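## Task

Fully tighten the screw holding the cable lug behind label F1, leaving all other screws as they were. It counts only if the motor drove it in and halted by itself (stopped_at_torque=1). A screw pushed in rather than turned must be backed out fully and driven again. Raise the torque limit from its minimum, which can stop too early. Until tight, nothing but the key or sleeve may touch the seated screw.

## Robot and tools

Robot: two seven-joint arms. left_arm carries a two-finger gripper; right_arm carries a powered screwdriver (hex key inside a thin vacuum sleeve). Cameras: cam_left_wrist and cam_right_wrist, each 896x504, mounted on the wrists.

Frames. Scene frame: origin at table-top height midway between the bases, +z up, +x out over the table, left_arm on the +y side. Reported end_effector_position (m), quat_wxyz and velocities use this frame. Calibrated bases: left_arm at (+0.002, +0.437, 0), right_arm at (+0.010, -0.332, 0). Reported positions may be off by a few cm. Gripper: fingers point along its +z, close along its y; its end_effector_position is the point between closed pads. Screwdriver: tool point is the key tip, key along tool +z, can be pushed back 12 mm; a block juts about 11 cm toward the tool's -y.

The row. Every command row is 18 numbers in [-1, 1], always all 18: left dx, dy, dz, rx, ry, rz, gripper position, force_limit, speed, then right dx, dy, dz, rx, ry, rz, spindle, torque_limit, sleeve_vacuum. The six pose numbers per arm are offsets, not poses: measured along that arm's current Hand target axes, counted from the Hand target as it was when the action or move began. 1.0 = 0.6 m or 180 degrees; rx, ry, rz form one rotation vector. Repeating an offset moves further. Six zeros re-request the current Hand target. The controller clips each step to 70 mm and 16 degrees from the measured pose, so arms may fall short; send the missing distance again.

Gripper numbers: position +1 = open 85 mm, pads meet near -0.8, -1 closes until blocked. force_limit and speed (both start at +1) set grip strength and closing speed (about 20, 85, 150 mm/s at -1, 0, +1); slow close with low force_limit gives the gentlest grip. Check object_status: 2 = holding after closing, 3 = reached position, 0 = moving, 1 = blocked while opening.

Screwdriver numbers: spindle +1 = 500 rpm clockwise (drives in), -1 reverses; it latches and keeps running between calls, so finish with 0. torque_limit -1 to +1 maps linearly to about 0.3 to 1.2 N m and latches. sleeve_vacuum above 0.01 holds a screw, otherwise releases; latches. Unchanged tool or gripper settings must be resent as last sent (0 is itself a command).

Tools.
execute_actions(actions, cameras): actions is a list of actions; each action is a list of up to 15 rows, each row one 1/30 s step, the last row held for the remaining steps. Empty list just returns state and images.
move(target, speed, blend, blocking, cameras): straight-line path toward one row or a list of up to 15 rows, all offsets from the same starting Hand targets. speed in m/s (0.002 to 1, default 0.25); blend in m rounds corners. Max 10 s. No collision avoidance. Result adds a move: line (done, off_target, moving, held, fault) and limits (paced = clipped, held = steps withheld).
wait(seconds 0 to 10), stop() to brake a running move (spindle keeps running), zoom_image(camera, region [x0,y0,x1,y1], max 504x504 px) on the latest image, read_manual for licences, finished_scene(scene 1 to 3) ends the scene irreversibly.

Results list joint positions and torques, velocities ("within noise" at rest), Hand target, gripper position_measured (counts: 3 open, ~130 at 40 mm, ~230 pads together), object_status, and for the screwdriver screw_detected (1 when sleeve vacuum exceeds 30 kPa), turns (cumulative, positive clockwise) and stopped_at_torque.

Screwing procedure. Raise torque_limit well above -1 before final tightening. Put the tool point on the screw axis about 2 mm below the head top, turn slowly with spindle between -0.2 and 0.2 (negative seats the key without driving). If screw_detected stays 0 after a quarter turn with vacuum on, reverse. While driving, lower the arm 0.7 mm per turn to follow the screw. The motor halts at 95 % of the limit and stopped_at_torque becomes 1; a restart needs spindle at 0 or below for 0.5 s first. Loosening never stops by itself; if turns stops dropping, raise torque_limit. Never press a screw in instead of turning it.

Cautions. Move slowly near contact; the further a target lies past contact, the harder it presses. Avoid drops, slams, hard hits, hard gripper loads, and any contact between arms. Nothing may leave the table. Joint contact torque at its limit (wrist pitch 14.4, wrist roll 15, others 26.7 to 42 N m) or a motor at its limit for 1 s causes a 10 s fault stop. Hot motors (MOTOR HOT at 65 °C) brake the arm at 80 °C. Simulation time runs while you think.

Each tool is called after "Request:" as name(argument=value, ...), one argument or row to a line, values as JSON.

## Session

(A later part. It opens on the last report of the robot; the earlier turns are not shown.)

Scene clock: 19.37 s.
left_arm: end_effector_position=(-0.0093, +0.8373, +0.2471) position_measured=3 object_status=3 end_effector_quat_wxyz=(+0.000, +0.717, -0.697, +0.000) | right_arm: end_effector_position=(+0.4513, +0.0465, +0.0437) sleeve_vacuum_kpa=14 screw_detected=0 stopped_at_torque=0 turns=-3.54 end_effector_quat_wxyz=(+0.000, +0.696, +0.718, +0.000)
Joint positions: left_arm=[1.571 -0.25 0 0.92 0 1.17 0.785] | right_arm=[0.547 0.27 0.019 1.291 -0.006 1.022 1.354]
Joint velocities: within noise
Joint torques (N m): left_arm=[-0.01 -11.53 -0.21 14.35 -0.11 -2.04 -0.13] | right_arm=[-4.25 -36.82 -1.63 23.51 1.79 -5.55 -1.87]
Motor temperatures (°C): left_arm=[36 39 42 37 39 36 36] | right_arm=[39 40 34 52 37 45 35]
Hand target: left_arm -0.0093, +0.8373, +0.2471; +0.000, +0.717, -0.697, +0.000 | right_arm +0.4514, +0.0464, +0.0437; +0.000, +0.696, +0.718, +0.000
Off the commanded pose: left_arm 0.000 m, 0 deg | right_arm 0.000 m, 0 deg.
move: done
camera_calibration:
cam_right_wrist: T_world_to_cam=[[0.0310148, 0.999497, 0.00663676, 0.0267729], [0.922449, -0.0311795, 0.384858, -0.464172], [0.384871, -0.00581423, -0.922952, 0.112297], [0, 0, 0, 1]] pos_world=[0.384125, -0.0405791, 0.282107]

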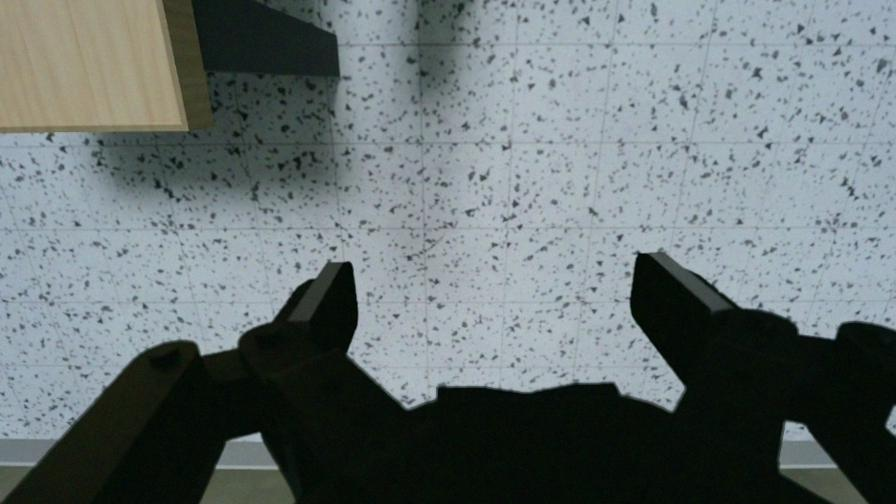

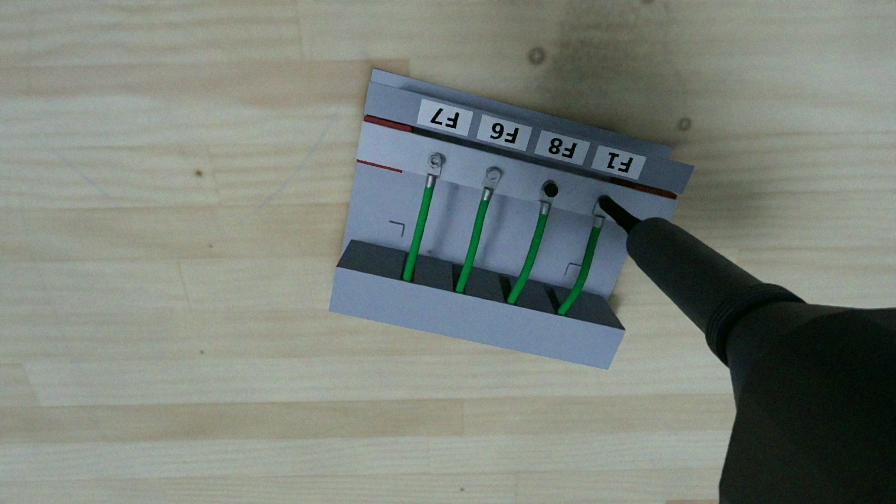

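Request:
move(
  target=[0,0,0,0,0,0,1,1,1,0,0,-0.05,0,0,0,0,-1,1],
  speed=0.08,
  cameras=["cam_right_wrist"],
)

Request:
zoom_image(
  camera="cam_right_wrist",
  region=[570, 170, 640, 220],
)

Request:
zoom_image(
  camera="cam_right_wrist",
  region=[510, 155, 580, 205],
)

Scene clock: 20.50 s.
left_arm: end_effector_position=(-0.0093, +0.8373, +0.2471) position_measured=3 object_status=3 end_effector_quat_wxyz=(+0.000, +0.717, -0.697, +0.000) | right_arm: end_effector_position=(+0.4514, +0.0464, +0.0736) sleeve_vacuum_kpa=14 screw_detected=0 stopped_at_torque=0 turns=-3.38 end_effector_quat_wxyz=(+0.000, +0.696, +0.718, +0.000)
Joint positions: left_arm=[1.571 -0.25 0 0.92 0 1.17 0.785] | right_arm=[0.547 0.241 0.019 1.34 -0.005 1.1 1.354]
Joint velocities: within noise
Joint torques (N m): left_arm=[-0.33 -11.38 -0.32 14.48 -0.03 -1.97 0] | right_arm=[-2.93 -41.6 1.59 36.92 3.62 -1.18 -1.74]
Motor temperatures (°C): left_arm=[36 39 42 37 39 36 36] | right_arm=[39 40 34 53 37 45 35]
Hand target: left_arm -0.0093, +0.8373, +0.2471; +0.000, +0.717, -0.697, +0.000 | right_arm +0.4514, +0.0464, +0.0737; +0.000, +0.696, +0.718, +0.000
Off the commanded pose: left_arm 0.000 m, 0 deg | right_arm 0.000 m, 0 deg.
move: done
camera_calibration:
cam_right_wrist: T_world_to_cam=[[0.0310148, 0.999497, 0.00663676, 0.0265744], [0.922449, -0.0311795, 0.384858, -0.475679], [0.384871, -0.00581423, -0.922952, 0.139893], [0, 0, 0, 1]] pos_world=[0.384125, -0.0405791, 0.312007]
Images, in order (width x height): cam_right_wrist 896x504.

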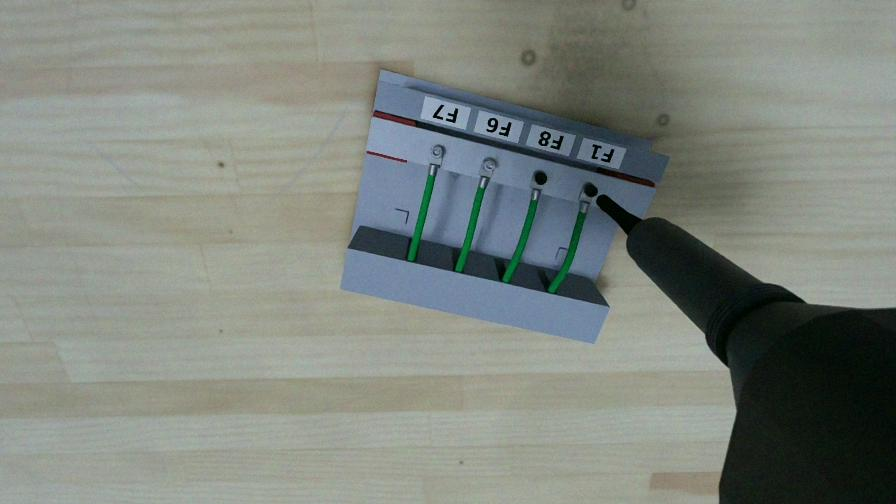

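Scaled by 7.200.

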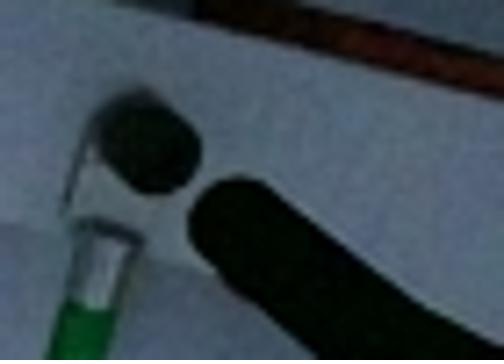

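Scaled by 7.200.

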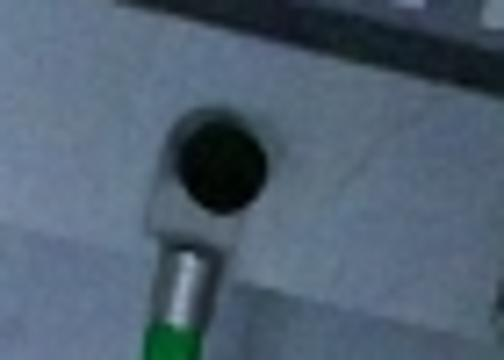

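Request:
move(
  target=[0,0,0,0,0,0,1,1,1,0,0,0.0275,0,0,0,0,-1,1],
  speed=0.08,
  cameras=["cam_right_wrist"],
)

Request:
zoom_image(
  camera="cam_right_wrist",
  region=[576, 175, 646, 225],
)

Request:
move(
  target=[0,0,0,0,0,0,1,1,1,0,0,0.0083,0,0,0,0,-1,1],
  speed=0.08,
  cameras=["cam_right_wrist"],
)

Request:
zoom_image(
  camera="cam_right_wrist",
  region=[576, 175, 646, 225],
)

Scene clock: 23.00 s.
left_arm: end_effector_position=(-0.0093, +0.8373, +0.2471) position_measured=3 object_status=3 end_effector_quat_wxyz=(+0.000, +0.717, -0.697, +0.000) | right_arm: end_effector_position=(+0.4513, +0.0464, +0.0572) sleeve_vacuum_kpa=14 screw_detected=0 stopped_at_torque=0 turns=-3.38 end_effector_quat_wxyz=(+0.000, +0.695, +0.719, +0.000)
Joint positions: left_arm=[1.571 -0.25 0 0.92 0 1.17 0.785] | right_arm=[0.547 0.255 0.019 1.312 -0.006 1.057 1.354]
Joint velocities: within noise
Joint torques (N m): left_arm=[-0.31 -11.9 -0.23 14.51 0.07 -2.12 -0.08] | right_arm=[3.05 -29.02 -1.35 29.19 -1.63 -6.77 1.82]
Motor temperatures (°C): left_arm=[36 39 42 37 39 36 36] | right_arm=[39 40 34 54 37 45 35]
Hand target: left_arm -0.0093, +0.8373, +0.2471; +0.000, +0.717, -0.697, +0.000 | right_arm +0.4514, +0.0464, +0.0572; +0.000, +0.696, +0.718, +0.000
Off the commanded pose: left_arm 0.000 m, 0 deg | right_arm 0.000 m, 0 deg.
move: done
camera_calibration:
cam_right_wrist: T_world_to_cam=[[0.0308847, 0.999501, 0.00669185, 0.0267171], [0.922453, -0.0310806, 0.384856, -0.469365], [0.384872, -0.00571323, -0.922952, 0.12476], [0, 0, 0, 1]] pos_world=[0.384125, -0.0405791, 0.295607]
Images, in order (width x height): cam_right_wrist 896x504.

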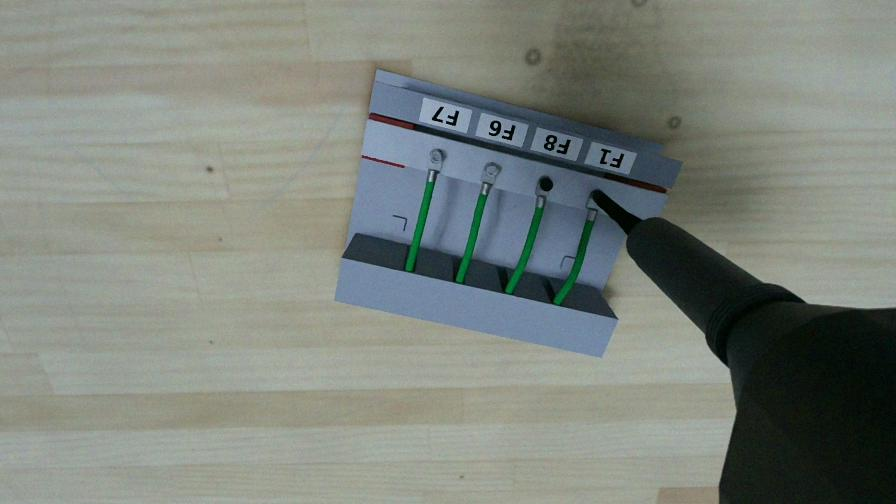

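Scaled by 7.200.

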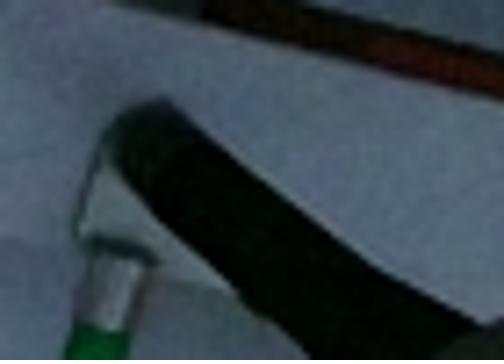

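Scene clock: 23.73 s.
left_arm: end_effector_position=(-0.0093, +0.8373, +0.2471) position_measured=3 object_status=3 end_effector_quat_wxyz=(+0.000, +0.717, -0.697, +0.000) | right_arm: end_effector_position=(+0.4514, +0.0464, +0.0522) sleeve_vacuum_kpa=14 screw_detected=0 stopped_at_torque=0 turns=-3.38 end_effector_quat_wxyz=(+0.000, +0.696, +0.718, +0.000)
Joint positions: left_arm=[1.571 -0.25 0 0.92 0 1.17 0.785] | right_arm=[0.547 0.26 0.019 1.304 -0.006 1.044 1.354]
Joint velocities: within noise
Joint torques (N m): left_arm=[-0.31 -11.78 -0.17 14.49 0.11 -1.99 -0.1] | right_arm=[3.3 -29.37 -1.19 29.09 -1.83 -6.79 1.78]
Motor temperatures (°C): left_arm=[36 39 42 37 39 36 36] | right_arm=[39 40 34 54 37 45 35]
Hand target: left_arm -0.0093, +0.8373, +0.2471; +0.000, +0.717, -0.697, +0.000 | right_arm +0.4514, +0.0464, +0.0522; +0.000, +0.696, +0.718, +0.000
Off the commanded pose: left_arm 0.000 m, 0 deg | right_arm 0.000 m, 0 deg.
move: done
camera_calibration:
cam_right_wrist: T_world_to_cam=[[0.0310148, 0.999497, 0.00663676, 0.0267165], [0.922449, -0.0311795, 0.384858, -0.467443], [0.384871, -0.00581423, -0.922952, 0.120142], [0, 0, 0, 1]] pos_world=[0.384125, -0.0405791, 0.290607]
Images, in order (width x height): cam_right_wrist 896x504.

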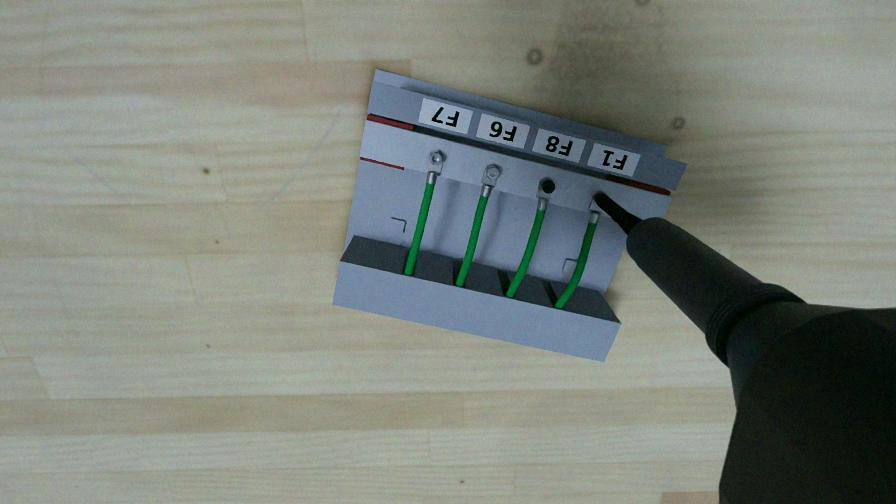

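Scaled by 7.200.

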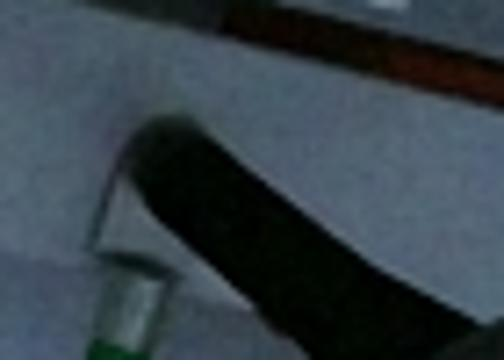

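Request:
move(
  target=[
    [0,0,0,0,0,0,1,1,1,0.0027,0.0027,0,0,0,0,0.1,-1,1],
    [0,0,0,0,0,0,1,1,1,0.0027,0.0027,0.0085,0,0,0,0.1,-1,1],
  ],
  speed=0.02,
  cameras=["cam_right_wrist"],
)

Request:
zoom_image(
  camera="cam_right_wrist",
  region=[576, 175, 646, 225],
)

Scene clock: 25.73 s.
left_arm: end_effector_position=(-0.0093, +0.8373, +0.2471) position_measured=3 object_status=3 end_effector_quat_wxyz=(+0.000, +0.717, -0.697, +0.000) | right_arm: end_effector_position=(+0.4529, +0.0482, +0.0471) sleeve_vacuum_kpa=39 screw_detected=1 stopped_at_torque=0 turns=-2.14 end_effector_quat_wxyz=(+0.000, +0.695, +0.719, +0.000)
Joint positions: left_arm=[1.571 -0.25 0 0.92 0 1.17 0.785] | right_arm=[0.548 0.273 0.019 1.306 -0.006 1.033 1.355]
Joint velocities: within noise
Joint torques (N m): left_arm=[-0.33 -11.68 -0.18 14.47 -0.03 -2.01 -0.1] | right_arm=[-0.64 -27 -0.86 26.18 -1.77 -6.28 2.07]
Motor temperatures (°C): left_arm=[36 39 42 37 39 36 36] | right_arm=[39 40 34 55 37 45 35]
Hand target: left_arm -0.0093, +0.8373, +0.2471; +0.000, +0.717, -0.697, +0.000 | right_arm +0.4529, +0.0481, +0.0471; +0.000, +0.696, +0.718, +0.000
Off the commanded pose: left_arm 0.000 m, 0 deg | right_arm 0.000 m, 0 deg.
move: done
camera_calibration:
cam_right_wrist: T_world_to_cam=[[0.030792, 0.999504, 0.00665432, 0.0250857], [0.922456, -0.0309807, 0.384857, -0.466806], [0.384872, -0.00571223, -0.922952, 0.114871], [0, 0, 0, 1]] pos_world=[0.385625, -0.0388791, 0.285507]
Images, in order (width x height): cam_right_wrist 896x504.

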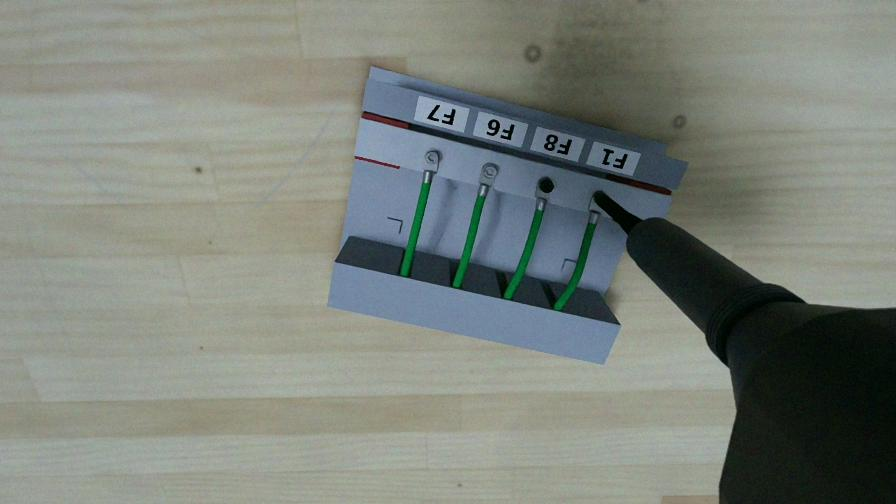

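Scaled by 7.200.

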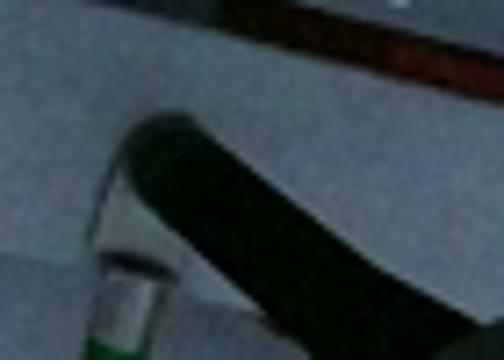

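Request:
move(
  target=[0,0,0,0,0,0,1,1,1,0,0,0.0067,0,0,0,0.35,0,1],
  speed=0.002,
  cameras=[],
)

Scene clock: 28.33 s.
left_arm: end_effector_position=(-0.0093, +0.8373, +0.2471) position_measured=3 object_status=3 end_effector_quat_wxyz=(+0.000, +0.717, -0.697, +0.000) | right_arm: end_effector_position=(+0.4529, +0.0481, +0.0431) sleeve_vacuum_kpa=40 screw_detected=1 stopped_at_torque=1 turns=2.72 end_effector_quat_wxyz=(+0.000, +0.696, +0.718, +0.000)
Joint positions: left_arm=[1.571 -0.25 0 0.92 0 1.17 0.785] | right_arm=[0.548 0.277 0.019 1.3 -0.006 1.023 1.355]
Joint velocities: within noise
Joint torques (N m): left_arm=[-0.33 -11.68 -0.28 14.45 0.14 -1.97 -0.14] | right_arm=[-4.08 -26.89 -2.73 26.11 -3.11 -6.21 1.89]
Motor temperatures (°C): left_arm=[36 39 42 37 39 36 36] | right_arm=[39 40 34 55 37 46 35]
Hand target: left_arm -0.0093, +0.8373, +0.2471; +0.000, +0.717, -0.697, +0.000 | right_arm +0.4529, +0.0481, +0.0431; +0.000, +0.696, +0.718, +0.000
Off the commanded pose: left_arm 0.000 m, 0 deg | right_arm 0.000 m, 0 deg.
move: done
No camera images: "cameras" was empty.

Request:
move(
  target=[0,0,0,0,0,0,1,1,1,0,0,-0.05,0,0,0,0,0,0],
  speed=0.08,
  cameras=["cam_right_wrist"],
)

Request:
zoom_image(
  camera="cam_right_wrist",
  region=[510, 155, 610, 225],
)

Scene clock: 29.50 s.
left_arm: end_effector_position=(-0.0093, +0.8373, +0.2471) position_measured=3 object_status=3 end_effector_quat_wxyz=(+0.000, +0.717, -0.697, +0.000) | right_arm: end_effector_position=(+0.4529, +0.0481, +0.0730) sleeve_vacuum_kpa=0 screw_detected=0 stopped_at_torque=1 turns=2.72 end_effector_quat_wxyz=(+0.000, +0.696, +0.718, +0.000)
Joint positions: left_arm=[1.571 -0.25 0 0.92 0 1.17 0.785] | right_arm=[0.548 0.249 0.019 1.349 -0.005 1.101 1.355]
Joint velocities: within noise
Joint torques (N m): left_arm=[-0.47 -11.6 -0.23 14.76 -0.17 -1.92 -0.06] | right_arm=[-3.4 -41.54 2.16 37.03 3.7 -1.26 -1.8]
Motor temperatures (°C): left_arm=[36 39 42 37 39 36 36] | right_arm=[39 40 34 55 37 46 35]
Hand target: left_arm -0.0093, +0.8373, +0.2471; +0.000, +0.717, -0.697, +0.000 | right_arm +0.4529, +0.0481, +0.0731; +0.000, +0.696, +0.718, +0.000
Off the commanded pose: left_arm 0.000 m, 0 deg | right_arm 0.000 m, 0 deg.
move: done
camera_calibration:
cam_right_wrist: T_world_to_cam=[[0.0310148, 0.999497, 0.00663676, 0.0249296], [0.922449, -0.0311795, 0.384858, -0.476874], [0.384871, -0.00581423, -0.922952, 0.138733], [0, 0, 0, 1]] pos_world=[0.385725, -0.0389791, 0.311407]
Images, in order (width x height): cam_right_wrist 896x504.

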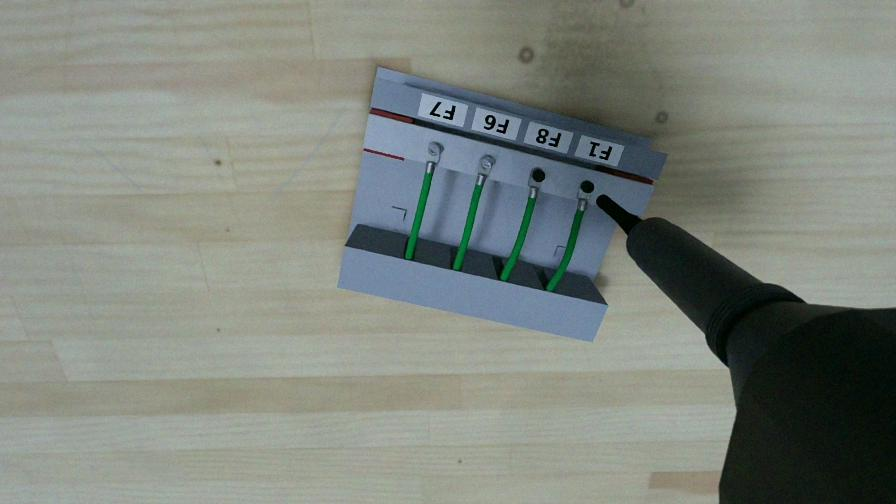

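Scaled by 5.040.

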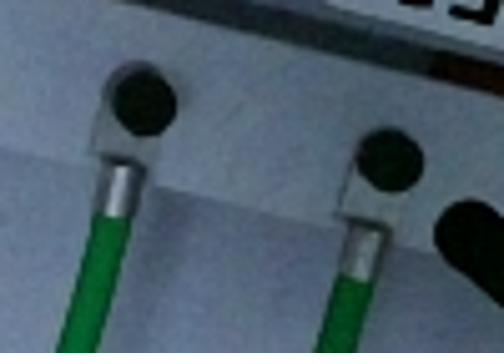

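Request:
finished_scene(
  scene=2,
)

The scene is finished: the task was done.


## Next scene

Fully tighten the screw holding the cable lug behind label K8, leaving all other screws as they were. It counts only if the motor drove it in and halted by itself (stopped_at_torque=1). A screw pushed in rather than turned must be backed out fully and driven again. Raise the torque limit from its minimum, which can stop too early. Until tight, nothing but the key or sleeve may touch the seated screw.

Request:
execute_actions(
  actions=[],
  cameras=["cam_right_wrist"],
)

Request:
zoom_image(
  camera="cam_right_wrist",
  region=[450, 170, 620, 305],
)

Scene clock: 0.00 s.
left_arm: end_effector_position=(-0.0093, +0.8373, +0.2471) position_measured=3 object_status=3 end_effector_quat_wxyz=(+0.000, +0.717, -0.697, +0.000) | right_arm: end_effector_position=(+0.3103, -0.0417, +0.4000) sleeve_vacuum_kpa=0 screw_detected=0 stopped_at_torque=0 turns=0.00 end_effector_quat_wxyz=(+0.000, +0.696, +0.718, +0.000)
Joint positions: left_arm=[1.571 -0.25 0 0.92 0 1.17 0.785] | right_arm=[0.582 -0.119 0 1.888 0 2.007 1.368]
Joint velocities: within noise
Joint torques (N m): no reading
Motor temperatures (°C): left_arm=[36 38 41 34 38 35 35] | right_arm=[39 38 33 44 36 44 35]
Hand target: left_arm -0.0093, +0.8373, +0.2471; +0.000, +0.717, -0.697, +0.000 | right_arm +0.3103, -0.0417, +0.4000; +0.000, +0.696, +0.718, +0.000
Images, in order (width x height): cam_right_wrist 896x504.

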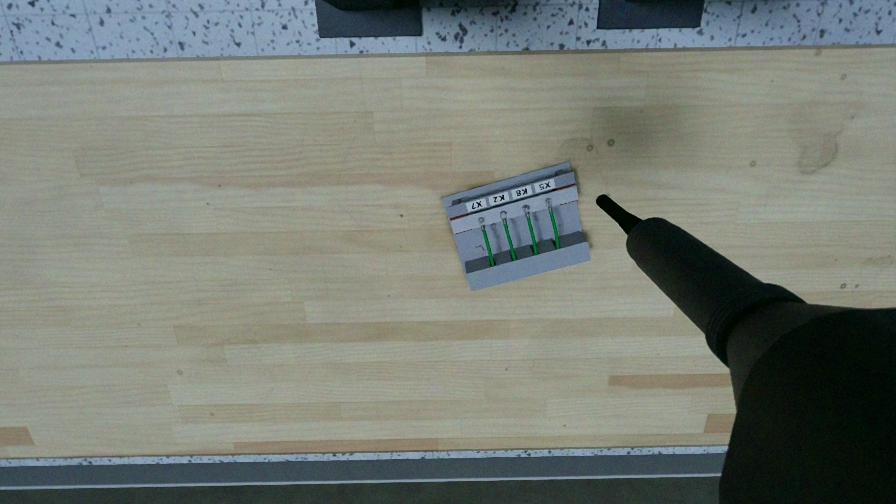

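Scaled by 2.965.

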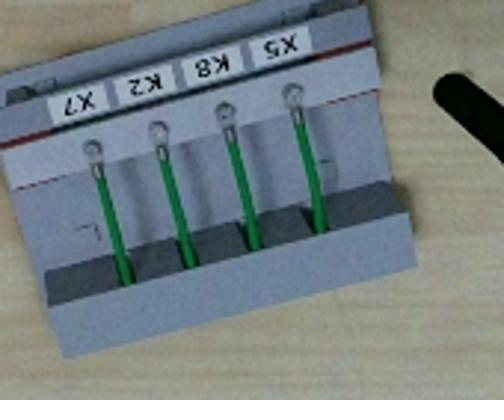

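Request:
move(
  target=[0,0,0,0,0,0,1,1,1,0.0358,0.1835,0.545,0,0,0,0,0,0],
  cameras=["cam_right_wrist"],
)

Request:
zoom_image(
  camera="cam_right_wrist",
  region=[560, 165, 630, 215],
)

Request:
zoom_image(
  camera="cam_right_wrist",
  region=[440, 140, 680, 300],
)

Scene clock: 2.53 s.
left_arm: end_effector_position=(-0.0093, +0.8373, +0.2471) position_measured=3 object_status=3 end_effector_quat_wxyz=(+0.000, +0.717, -0.697, +0.000) | right_arm: end_effector_position=(+0.4196, -0.0166, +0.0731) sleeve_vacuum_kpa=0 screw_detected=0 stopped_at_torque=0 turns=0.00 end_effector_quat_wxyz=(+0.000, +0.696, +0.718, +0.000)
Joint positions: left_arm=[1.571 -0.25 0 0.92 0 1.17 0.785] | right_arm=[0.543 0.045 -0.051 1.089 0.003 1.044 1.276]
Joint velocities: within noise
Joint torques (N m): left_arm=[-0.18 -11.53 -0.03 14.71 0.26 -2.07 -0.08] | right_arm=[-3.37 -22.14 -2.06 36.27 3.64 -6.97 -1.97]
Motor temperatures (°C): left_arm=[36 38 41 35 38 35 35] | right_arm=[39 38 33 46 36 44 35]
Hand target: left_arm -0.0093, +0.8373, +0.2471; +0.000, +0.717, -0.697, +0.000 | right_arm +0.4197, -0.0166, +0.0730; +0.000, +0.696, +0.718, +0.000
Off the commanded pose: left_arm 0.000 m, 0 deg | right_arm 0.000 m, 0 deg.
move: done
camera_calibration:
cam_right_wrist: T_world_to_cam=[[0.0310142, 0.999497, 0.00663652, 0.0906295], [0.922449, -0.0311788, 0.384858, -0.448213], [0.384871, -0.00581422, -0.922952, 0.151265], [0, 0, 0, 1]] pos_world=[0.352425, -0.103679, 0.311507]
Images, in order (width x height): cam_right_wrist 896x504.

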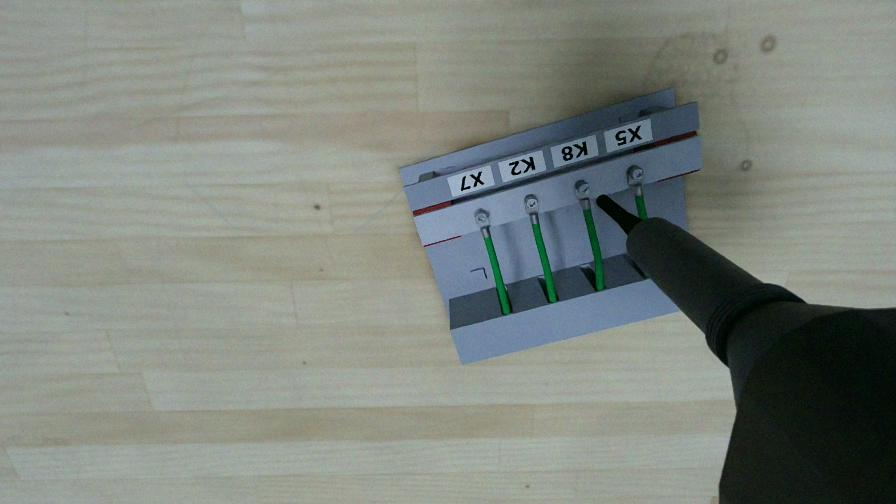

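Scaled by 7.200.

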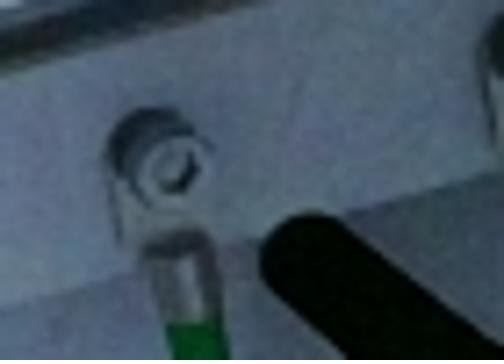

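Scaled by 2.100.

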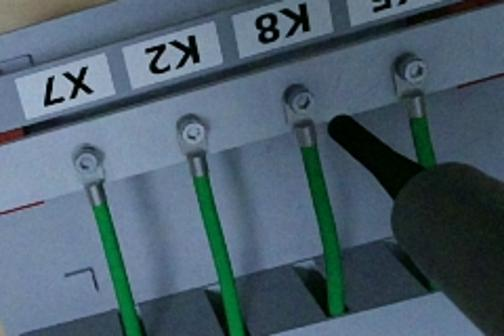

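Request:
move(
  target=[
    [0,0,0,0,0,0,1,1,1,-0.0042,-0.0004,0.02,0,0,0,0,-1,1],
    [0,0,0,0,0,0,1,1,1,-0.0042,-0.0004,0.0355,0,0,0,0,-1,1],
  ],
  speed=0.04,
  cameras=["cam_right_wrist"],
)

Request:
zoom_image(
  camera="cam_right_wrist",
  region=[576, 175, 632, 215],
)

Scene clock: 3.83 s.
left_arm: end_effector_position=(-0.0093, +0.8373, +0.2471) position_measured=3 object_status=3 end_effector_quat_wxyz=(+0.000, +0.717, -0.697, +0.000) | right_arm: end_effector_position=(+0.4195, -0.0191, +0.0518) sleeve_vacuum_kpa=14 screw_detected=0 stopped_at_torque=0 turns=0.00 end_effector_quat_wxyz=(+0.000, +0.696, +0.718, +0.000)
Joint positions: left_arm=[1.571 -0.25 0 0.92 0 1.17 0.785] | right_arm=[0.54 0.065 -0.053 1.048 0.004 0.984 1.271]
Joint velocities: within noise
Joint torques (N m): left_arm=[-0.03 -11.6 0.01 14.65 0.22 -2.07 -0.04] | right_arm=[-3.63 -22.65 -2.18 27.96 3.4 -7.18 -1.9]
Motor temperatures (°C): left_arm=[36 38 41 35 38 35 35] | right_arm=[39 38 33 46 36 44 35]
Hand target: left_arm -0.0093, +0.8373, +0.2471; +0.000, +0.717, -0.697, +0.000 | right_arm +0.4195, -0.0192, +0.0517; +0.000, +0.696, +0.718, +0.000
Off the commanded pose: left_arm 0.000 m, 0 deg | right_arm 0.000 m, 0 deg.
move: done
camera_calibration:
cam_right_wrist: T_world_to_cam=[[0.0309767, 0.999497, 0.00672915, 0.093259], [0.92245, -0.0311799, 0.384855, -0.44], [0.384871, -0.00571423, -0.922953, 0.131641], [0, 0, 0, 1]] pos_world=[0.352325, -0.106179, 0.290207]
Images, in order (width x height): cam_right_wrist 896x504.

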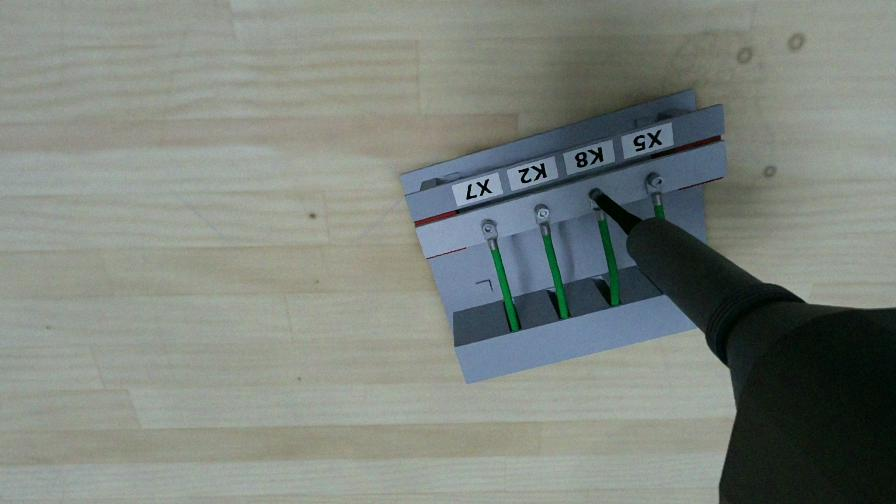

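Scaled by 9.000.

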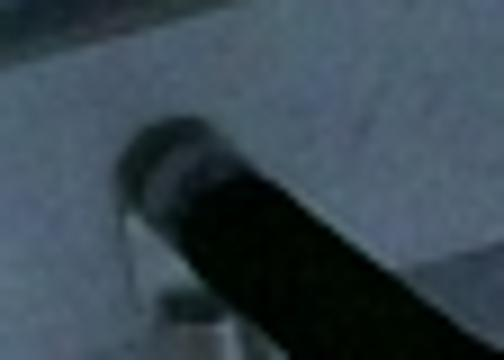

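Request:
move(
  target=[0,0,0,0,0,0,1,1,1,0,0,0.0075,0,0,0,0.1,-1,1],
  speed=0.02,
  cameras=["cam_right_wrist"],
)

Request:
zoom_image(
  camera="cam_right_wrist",
  region=[576, 175, 632, 215],
)

Scene clock: 4.97 s.
left_arm: end_effector_position=(-0.0093, +0.8373, +0.2471) position_measured=3 object_status=3 end_effector_quat_wxyz=(+0.000, +0.717, -0.697, +0.000) | right_arm: end_effector_position=(+0.4195, -0.0191, +0.0473) sleeve_vacuum_kpa=40 screw_detected=1 stopped_at_torque=0 turns=0.60 end_effector_quat_wxyz=(+0.000, +0.696, +0.718, +0.000)
Joint positions: left_arm=[1.571 -0.25 0 0.92 0 1.17 0.785] | right_arm=[0.54 0.07 -0.053 1.041 0.005 0.971 1.27]
Joint velocities: within noise
Joint torques (N m): left_arm=[-0.17 -11.82 0.27 14.65 0.17 -2.18 -0.18] | right_arm=[-3.61 -20.97 -1.98 26.95 3.09 -7.54 -1.79]
Motor temperatures (°C): left_arm=[36 38 41 35 38 35 35] | right_arm=[39 38 33 47 36 44 35]
Hand target: left_arm -0.0093, +0.8373, +0.2471; +0.000, +0.717, -0.697, +0.000 | right_arm +0.4195, -0.0192, +0.0472; +0.000, +0.696, +0.718, +0.000
Off the commanded pose: left_arm 0.000 m, 0 deg | right_arm 0.000 m, 0 deg.
move: done
camera_calibration:
cam_right_wrist: T_world_to_cam=[[0.0309767, 0.999497, 0.00672915, 0.0932893], [0.92245, -0.0311799, 0.384855, -0.438269], [0.384871, -0.00571423, -0.922953, 0.127487], [0, 0, 0, 1]] pos_world=[0.352325, -0.106179, 0.285707]
Images, in order (width x height): cam_right_wrist 896x504.

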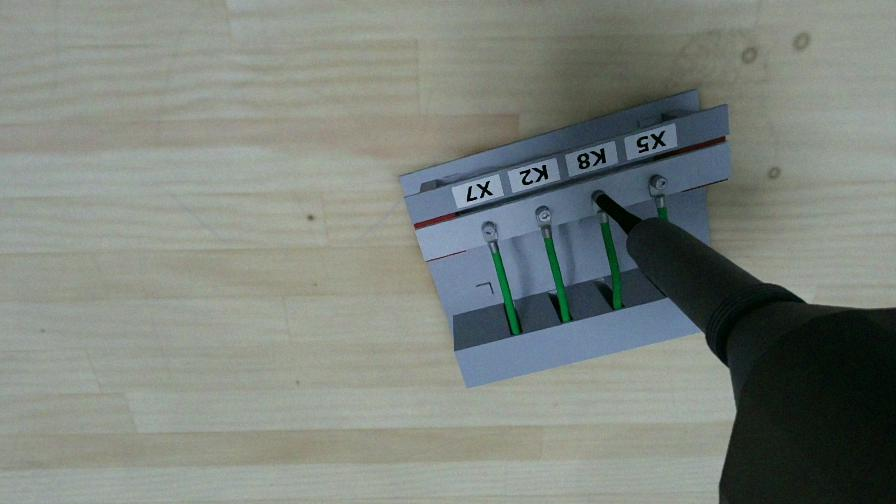

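Scaled by 9.000.

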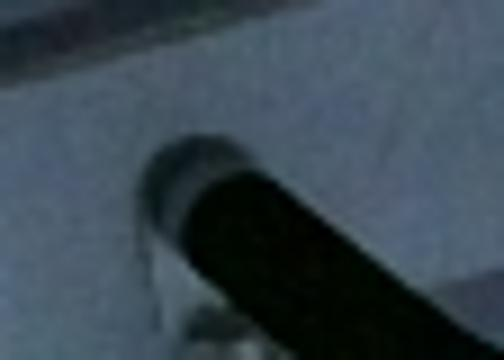

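Engaged at once. Drive.

Request:
move(
  target=[0,0,0,0,0,0,1,1,1,0,0,0.0067,0,0,0,0.35,0,1],
  speed=0.002,
  cameras=["cam_right_wrist"],
)

Scene clock: 7.33 s.
left_arm: end_effector_position=(-0.0093, +0.8373, +0.2471) position_measured=3 object_status=3 end_effector_quat_wxyz=(+0.000, +0.717, -0.697, +0.000) | right_arm: end_effector_position=(+0.4195, -0.0191, +0.0432) sleeve_vacuum_kpa=40 screw_detected=1 stopped_at_torque=1 turns=4.67 end_effector_quat_wxyz=(+0.000, +0.696, +0.719, +0.000)
Joint positions: left_arm=[1.571 -0.25 0 0.92 0 1.17 0.785] | right_arm=[0.54 0.075 -0.053 1.035 0.005 0.96 1.27]
Joint velocities: within noise
Joint torques (N m): left_arm=[-0.09 -11.37 -0.01 14.74 0.14 -2.04 -0.09] | right_arm=[-4.12 -20.51 -2.25 27.04 2.84 -7.79 0.42]
Motor temperatures (°C): left_arm=[36 38 41 36 38 35 35] | right_arm=[39 38 33 48 36 45 35]
Hand target: left_arm -0.0093, +0.8373, +0.2471; +0.000, +0.717, -0.697, +0.000 | right_arm +0.4195, -0.0192, +0.0432; +0.000, +0.696, +0.718, +0.000
Off the commanded pose: left_arm 0.000 m, 0 deg | right_arm 0.000 m, 0 deg.
move: done
camera_calibration:
cam_right_wrist: T_world_to_cam=[[0.0308847, 0.999501, 0.00669185, 0.0933601], [0.922453, -0.0310806, 0.384856, -0.436682], [0.384872, -0.00571323, -0.922952, 0.123703], [0, 0, 0, 1]] pos_world=[0.352325, -0.106179, 0.281607]
Images, in order (width x height): cam_right_wrist 896x504.

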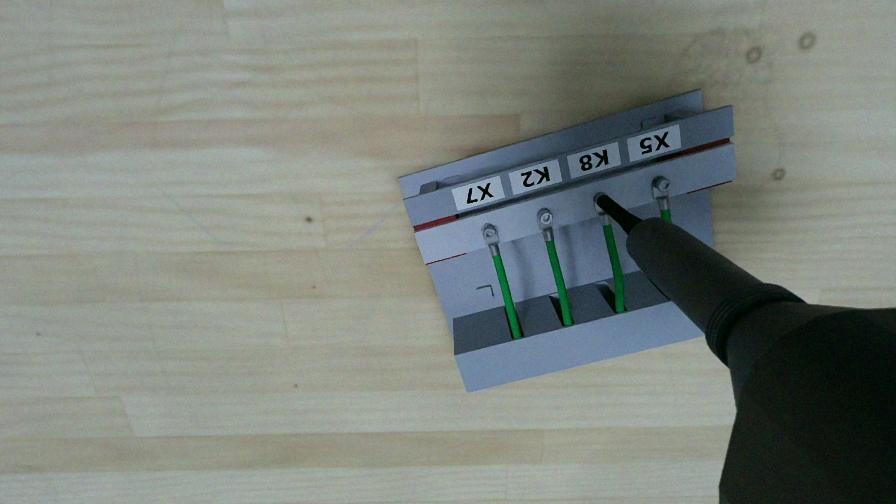

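Request:
move(
  target=[0,0,0,0,0,0,1,1,1,0,0,-0.05,0,0,0,0,0,0],
  speed=0.08,
  cameras=["cam_right_wrist"],
)

Request:
zoom_image(
  camera="cam_right_wrist",
  region=[510, 155, 610, 225],
)

Scene clock: 8.47 s.
left_arm: end_effector_position=(-0.0093, +0.8373, +0.2471) position_measured=3 object_status=3 end_effector_quat_wxyz=(+0.000, +0.717, -0.697, +0.000) | right_arm: end_effector_position=(+0.4195, -0.0192, +0.0731) sleeve_vacuum_kpa=0 screw_detected=0 stopped_at_torque=1 turns=4.67 end_effector_quat_wxyz=(+0.000, +0.696, +0.718, +0.000)
Joint positions: left_arm=[1.571 -0.25 0 0.92 0 1.17 0.785] | right_arm=[0.541 0.041 -0.053 1.084 0.002 1.043 1.272]
Joint velocities: within noise
Joint torques (N m): left_arm=[-0.31 -11.69 -0.02 14.68 0.1 -1.98 -0.02] | right_arm=[3.24 -35.67 1.56 36.26 -1.44 -0.74 1.94]
Motor temperatures (°C): left_arm=[36 38 41 36 38 35 35] | right_arm=[39 38 33 49 36 45 35]
Hand target: left_arm -0.0093, +0.8373, +0.2471; +0.000, +0.717, -0.697, +0.000 | right_arm +0.4195, -0.0192, +0.0732; +0.000, +0.696, +0.718, +0.000
Off the commanded pose: left_arm 0.000 m, 0 deg | right_arm 0.000 m, 0 deg.
move: done
camera_calibration:
cam_right_wrist: T_world_to_cam=[[0.0310148, 0.999497, 0.00663676, 0.093131], [0.922449, -0.0311795, 0.384858, -0.448198], [0.384871, -0.00581423, -0.922952, 0.151289], [0, 0, 0, 1]] pos_world=[0.352325, -0.106179, 0.311507]
Images, in order (width x height): cam_right_wrist 896x504.

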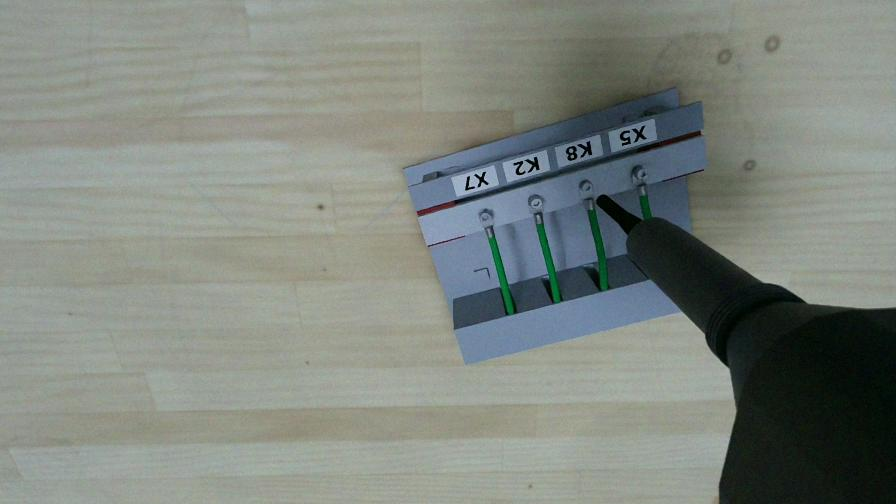

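Scaled by 5.040.

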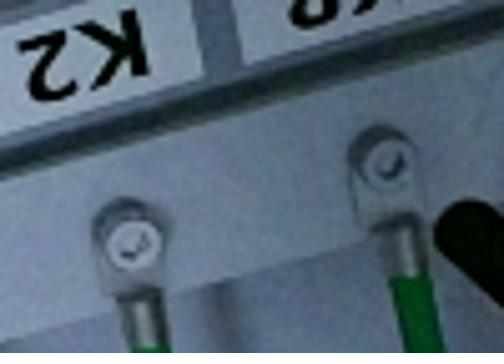

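Request:
finished_scene(
  scene=3,
)

The scene is finished: the task was done.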